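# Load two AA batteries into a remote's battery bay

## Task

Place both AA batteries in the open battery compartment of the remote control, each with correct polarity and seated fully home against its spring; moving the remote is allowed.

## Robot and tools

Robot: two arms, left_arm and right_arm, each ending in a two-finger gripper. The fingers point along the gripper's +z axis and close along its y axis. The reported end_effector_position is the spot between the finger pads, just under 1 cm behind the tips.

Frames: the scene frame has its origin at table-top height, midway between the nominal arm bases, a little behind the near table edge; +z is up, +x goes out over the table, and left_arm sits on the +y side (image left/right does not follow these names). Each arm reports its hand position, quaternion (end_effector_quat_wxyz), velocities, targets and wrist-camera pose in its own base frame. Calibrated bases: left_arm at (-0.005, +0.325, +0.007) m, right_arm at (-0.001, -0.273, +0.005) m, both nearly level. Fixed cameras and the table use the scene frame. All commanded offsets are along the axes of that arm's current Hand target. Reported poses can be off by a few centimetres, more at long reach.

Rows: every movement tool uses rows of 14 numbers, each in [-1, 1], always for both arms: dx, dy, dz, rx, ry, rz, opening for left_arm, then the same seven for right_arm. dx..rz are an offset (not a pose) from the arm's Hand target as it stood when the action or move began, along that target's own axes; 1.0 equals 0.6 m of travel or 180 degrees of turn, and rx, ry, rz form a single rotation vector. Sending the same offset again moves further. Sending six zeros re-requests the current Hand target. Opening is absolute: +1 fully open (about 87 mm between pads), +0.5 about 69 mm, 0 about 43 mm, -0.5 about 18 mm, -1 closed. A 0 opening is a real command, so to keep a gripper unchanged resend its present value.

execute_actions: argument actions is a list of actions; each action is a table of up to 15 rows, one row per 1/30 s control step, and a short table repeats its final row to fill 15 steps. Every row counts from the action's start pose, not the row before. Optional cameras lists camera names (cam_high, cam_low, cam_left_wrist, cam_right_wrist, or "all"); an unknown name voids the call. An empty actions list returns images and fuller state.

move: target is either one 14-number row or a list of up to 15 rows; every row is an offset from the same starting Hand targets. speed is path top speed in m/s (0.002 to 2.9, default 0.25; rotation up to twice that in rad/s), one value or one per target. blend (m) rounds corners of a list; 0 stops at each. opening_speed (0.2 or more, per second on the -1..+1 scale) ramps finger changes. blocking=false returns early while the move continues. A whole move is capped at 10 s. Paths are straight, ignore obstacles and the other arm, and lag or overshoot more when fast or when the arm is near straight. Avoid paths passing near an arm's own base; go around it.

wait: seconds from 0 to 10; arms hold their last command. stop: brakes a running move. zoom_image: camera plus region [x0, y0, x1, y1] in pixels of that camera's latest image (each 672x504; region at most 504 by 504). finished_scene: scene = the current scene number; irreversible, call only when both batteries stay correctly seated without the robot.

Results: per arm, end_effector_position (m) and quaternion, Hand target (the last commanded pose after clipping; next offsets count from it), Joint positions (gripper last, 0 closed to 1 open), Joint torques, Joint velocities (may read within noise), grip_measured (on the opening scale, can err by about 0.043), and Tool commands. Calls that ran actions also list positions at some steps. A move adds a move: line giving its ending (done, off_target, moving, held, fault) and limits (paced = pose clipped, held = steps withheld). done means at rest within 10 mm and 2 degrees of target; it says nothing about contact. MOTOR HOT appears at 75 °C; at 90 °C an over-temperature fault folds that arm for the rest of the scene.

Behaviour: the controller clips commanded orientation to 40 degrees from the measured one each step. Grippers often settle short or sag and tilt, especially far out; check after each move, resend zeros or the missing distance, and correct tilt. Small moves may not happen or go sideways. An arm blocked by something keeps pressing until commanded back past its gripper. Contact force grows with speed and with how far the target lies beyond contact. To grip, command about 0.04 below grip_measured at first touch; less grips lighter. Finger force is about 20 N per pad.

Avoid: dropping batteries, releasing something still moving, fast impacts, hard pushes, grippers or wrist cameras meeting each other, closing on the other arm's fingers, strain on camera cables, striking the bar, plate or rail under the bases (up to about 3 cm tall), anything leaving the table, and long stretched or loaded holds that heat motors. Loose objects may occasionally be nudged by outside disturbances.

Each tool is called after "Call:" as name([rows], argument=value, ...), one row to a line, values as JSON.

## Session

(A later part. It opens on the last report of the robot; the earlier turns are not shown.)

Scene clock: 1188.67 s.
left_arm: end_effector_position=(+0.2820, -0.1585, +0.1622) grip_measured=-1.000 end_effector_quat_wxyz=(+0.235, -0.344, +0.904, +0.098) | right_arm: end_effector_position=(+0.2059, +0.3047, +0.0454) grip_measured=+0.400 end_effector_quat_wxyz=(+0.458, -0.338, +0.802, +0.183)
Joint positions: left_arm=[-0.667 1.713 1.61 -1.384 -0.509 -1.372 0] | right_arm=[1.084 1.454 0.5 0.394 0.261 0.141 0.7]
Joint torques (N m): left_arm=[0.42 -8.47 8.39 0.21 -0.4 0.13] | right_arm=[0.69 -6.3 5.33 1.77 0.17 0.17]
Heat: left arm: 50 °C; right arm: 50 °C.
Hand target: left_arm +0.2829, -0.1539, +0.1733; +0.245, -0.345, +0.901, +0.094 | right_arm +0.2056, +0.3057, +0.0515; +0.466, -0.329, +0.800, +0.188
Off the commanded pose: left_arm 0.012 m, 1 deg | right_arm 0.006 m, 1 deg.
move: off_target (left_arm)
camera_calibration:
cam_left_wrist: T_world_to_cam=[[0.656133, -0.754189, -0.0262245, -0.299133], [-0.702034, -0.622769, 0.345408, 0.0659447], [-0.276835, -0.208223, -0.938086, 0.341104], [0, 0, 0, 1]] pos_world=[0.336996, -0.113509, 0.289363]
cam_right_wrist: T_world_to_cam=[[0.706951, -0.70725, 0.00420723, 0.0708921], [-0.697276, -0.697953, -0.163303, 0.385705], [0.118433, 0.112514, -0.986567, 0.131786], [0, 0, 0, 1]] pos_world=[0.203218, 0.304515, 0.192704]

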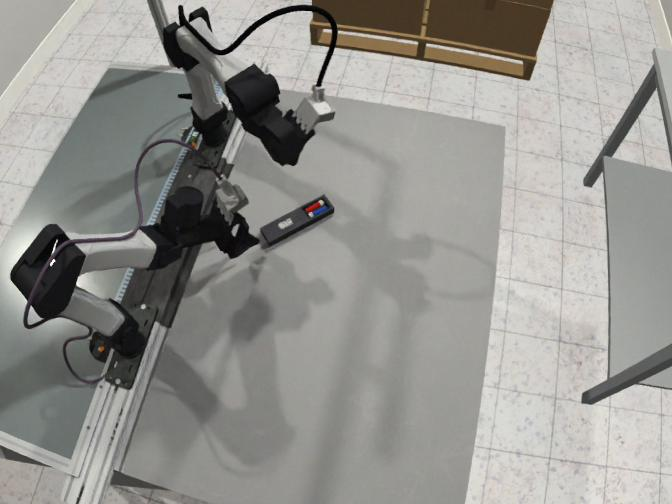

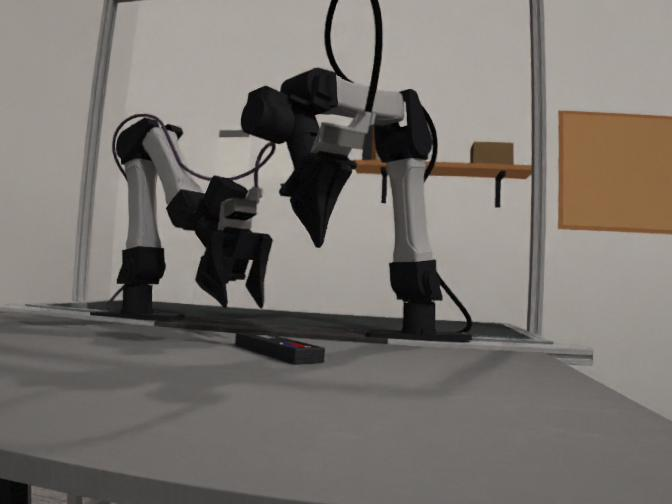

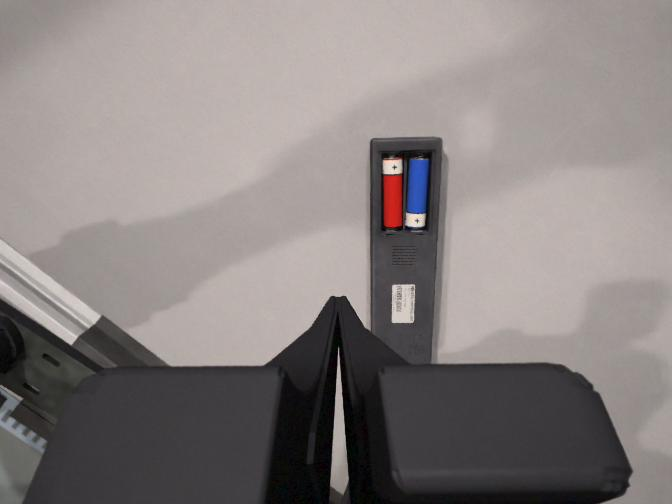

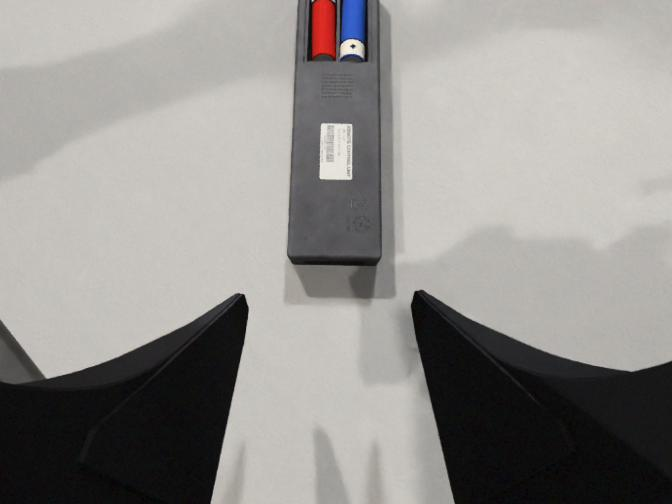

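Call:
zoom_image(camera="cam_left_wrist", region=[360, 135, 450, 245])

Call:
zoom_image(camera="cam_right_wrist", region=[290, 0, 390, 75])

Scaled by 4.582 from the camera's 672x504 image, which has a finer 960x720 frame.

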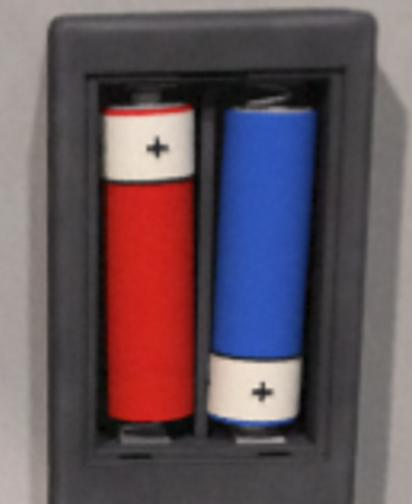

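Scaled by 5.040 from the camera's 672x504 image, which has a finer 960x720 frame.

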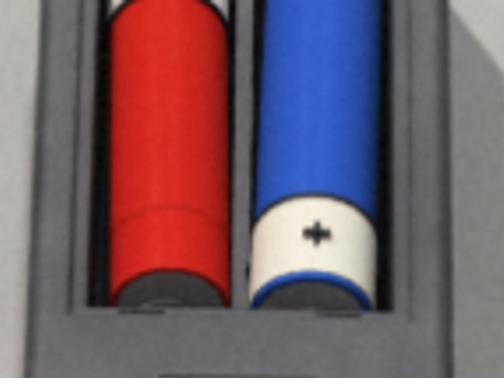

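Call:
zoom_image(camera="cam_low", region=[272, 336, 308, 356])

Call:
zoom_image(camera="cam_high", region=[250, 185, 345, 255])

Scaled by 14.000 from the camera's 672x504 image, which has a finer 960x720 frame.

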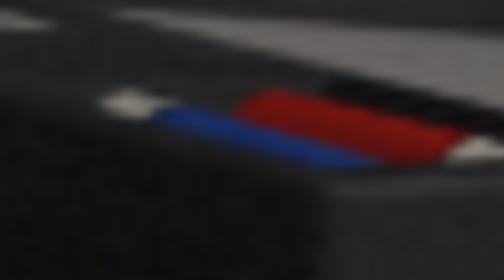

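Scaled by 5.305 from the camera's 672x504 image, which has a finer 960x720 frame.

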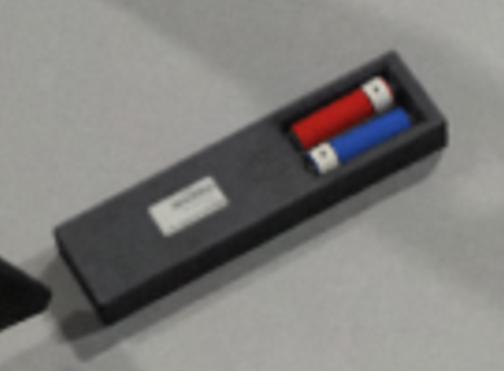

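Call:
finished_scene(scene=2)

The scene is finished: the task was done.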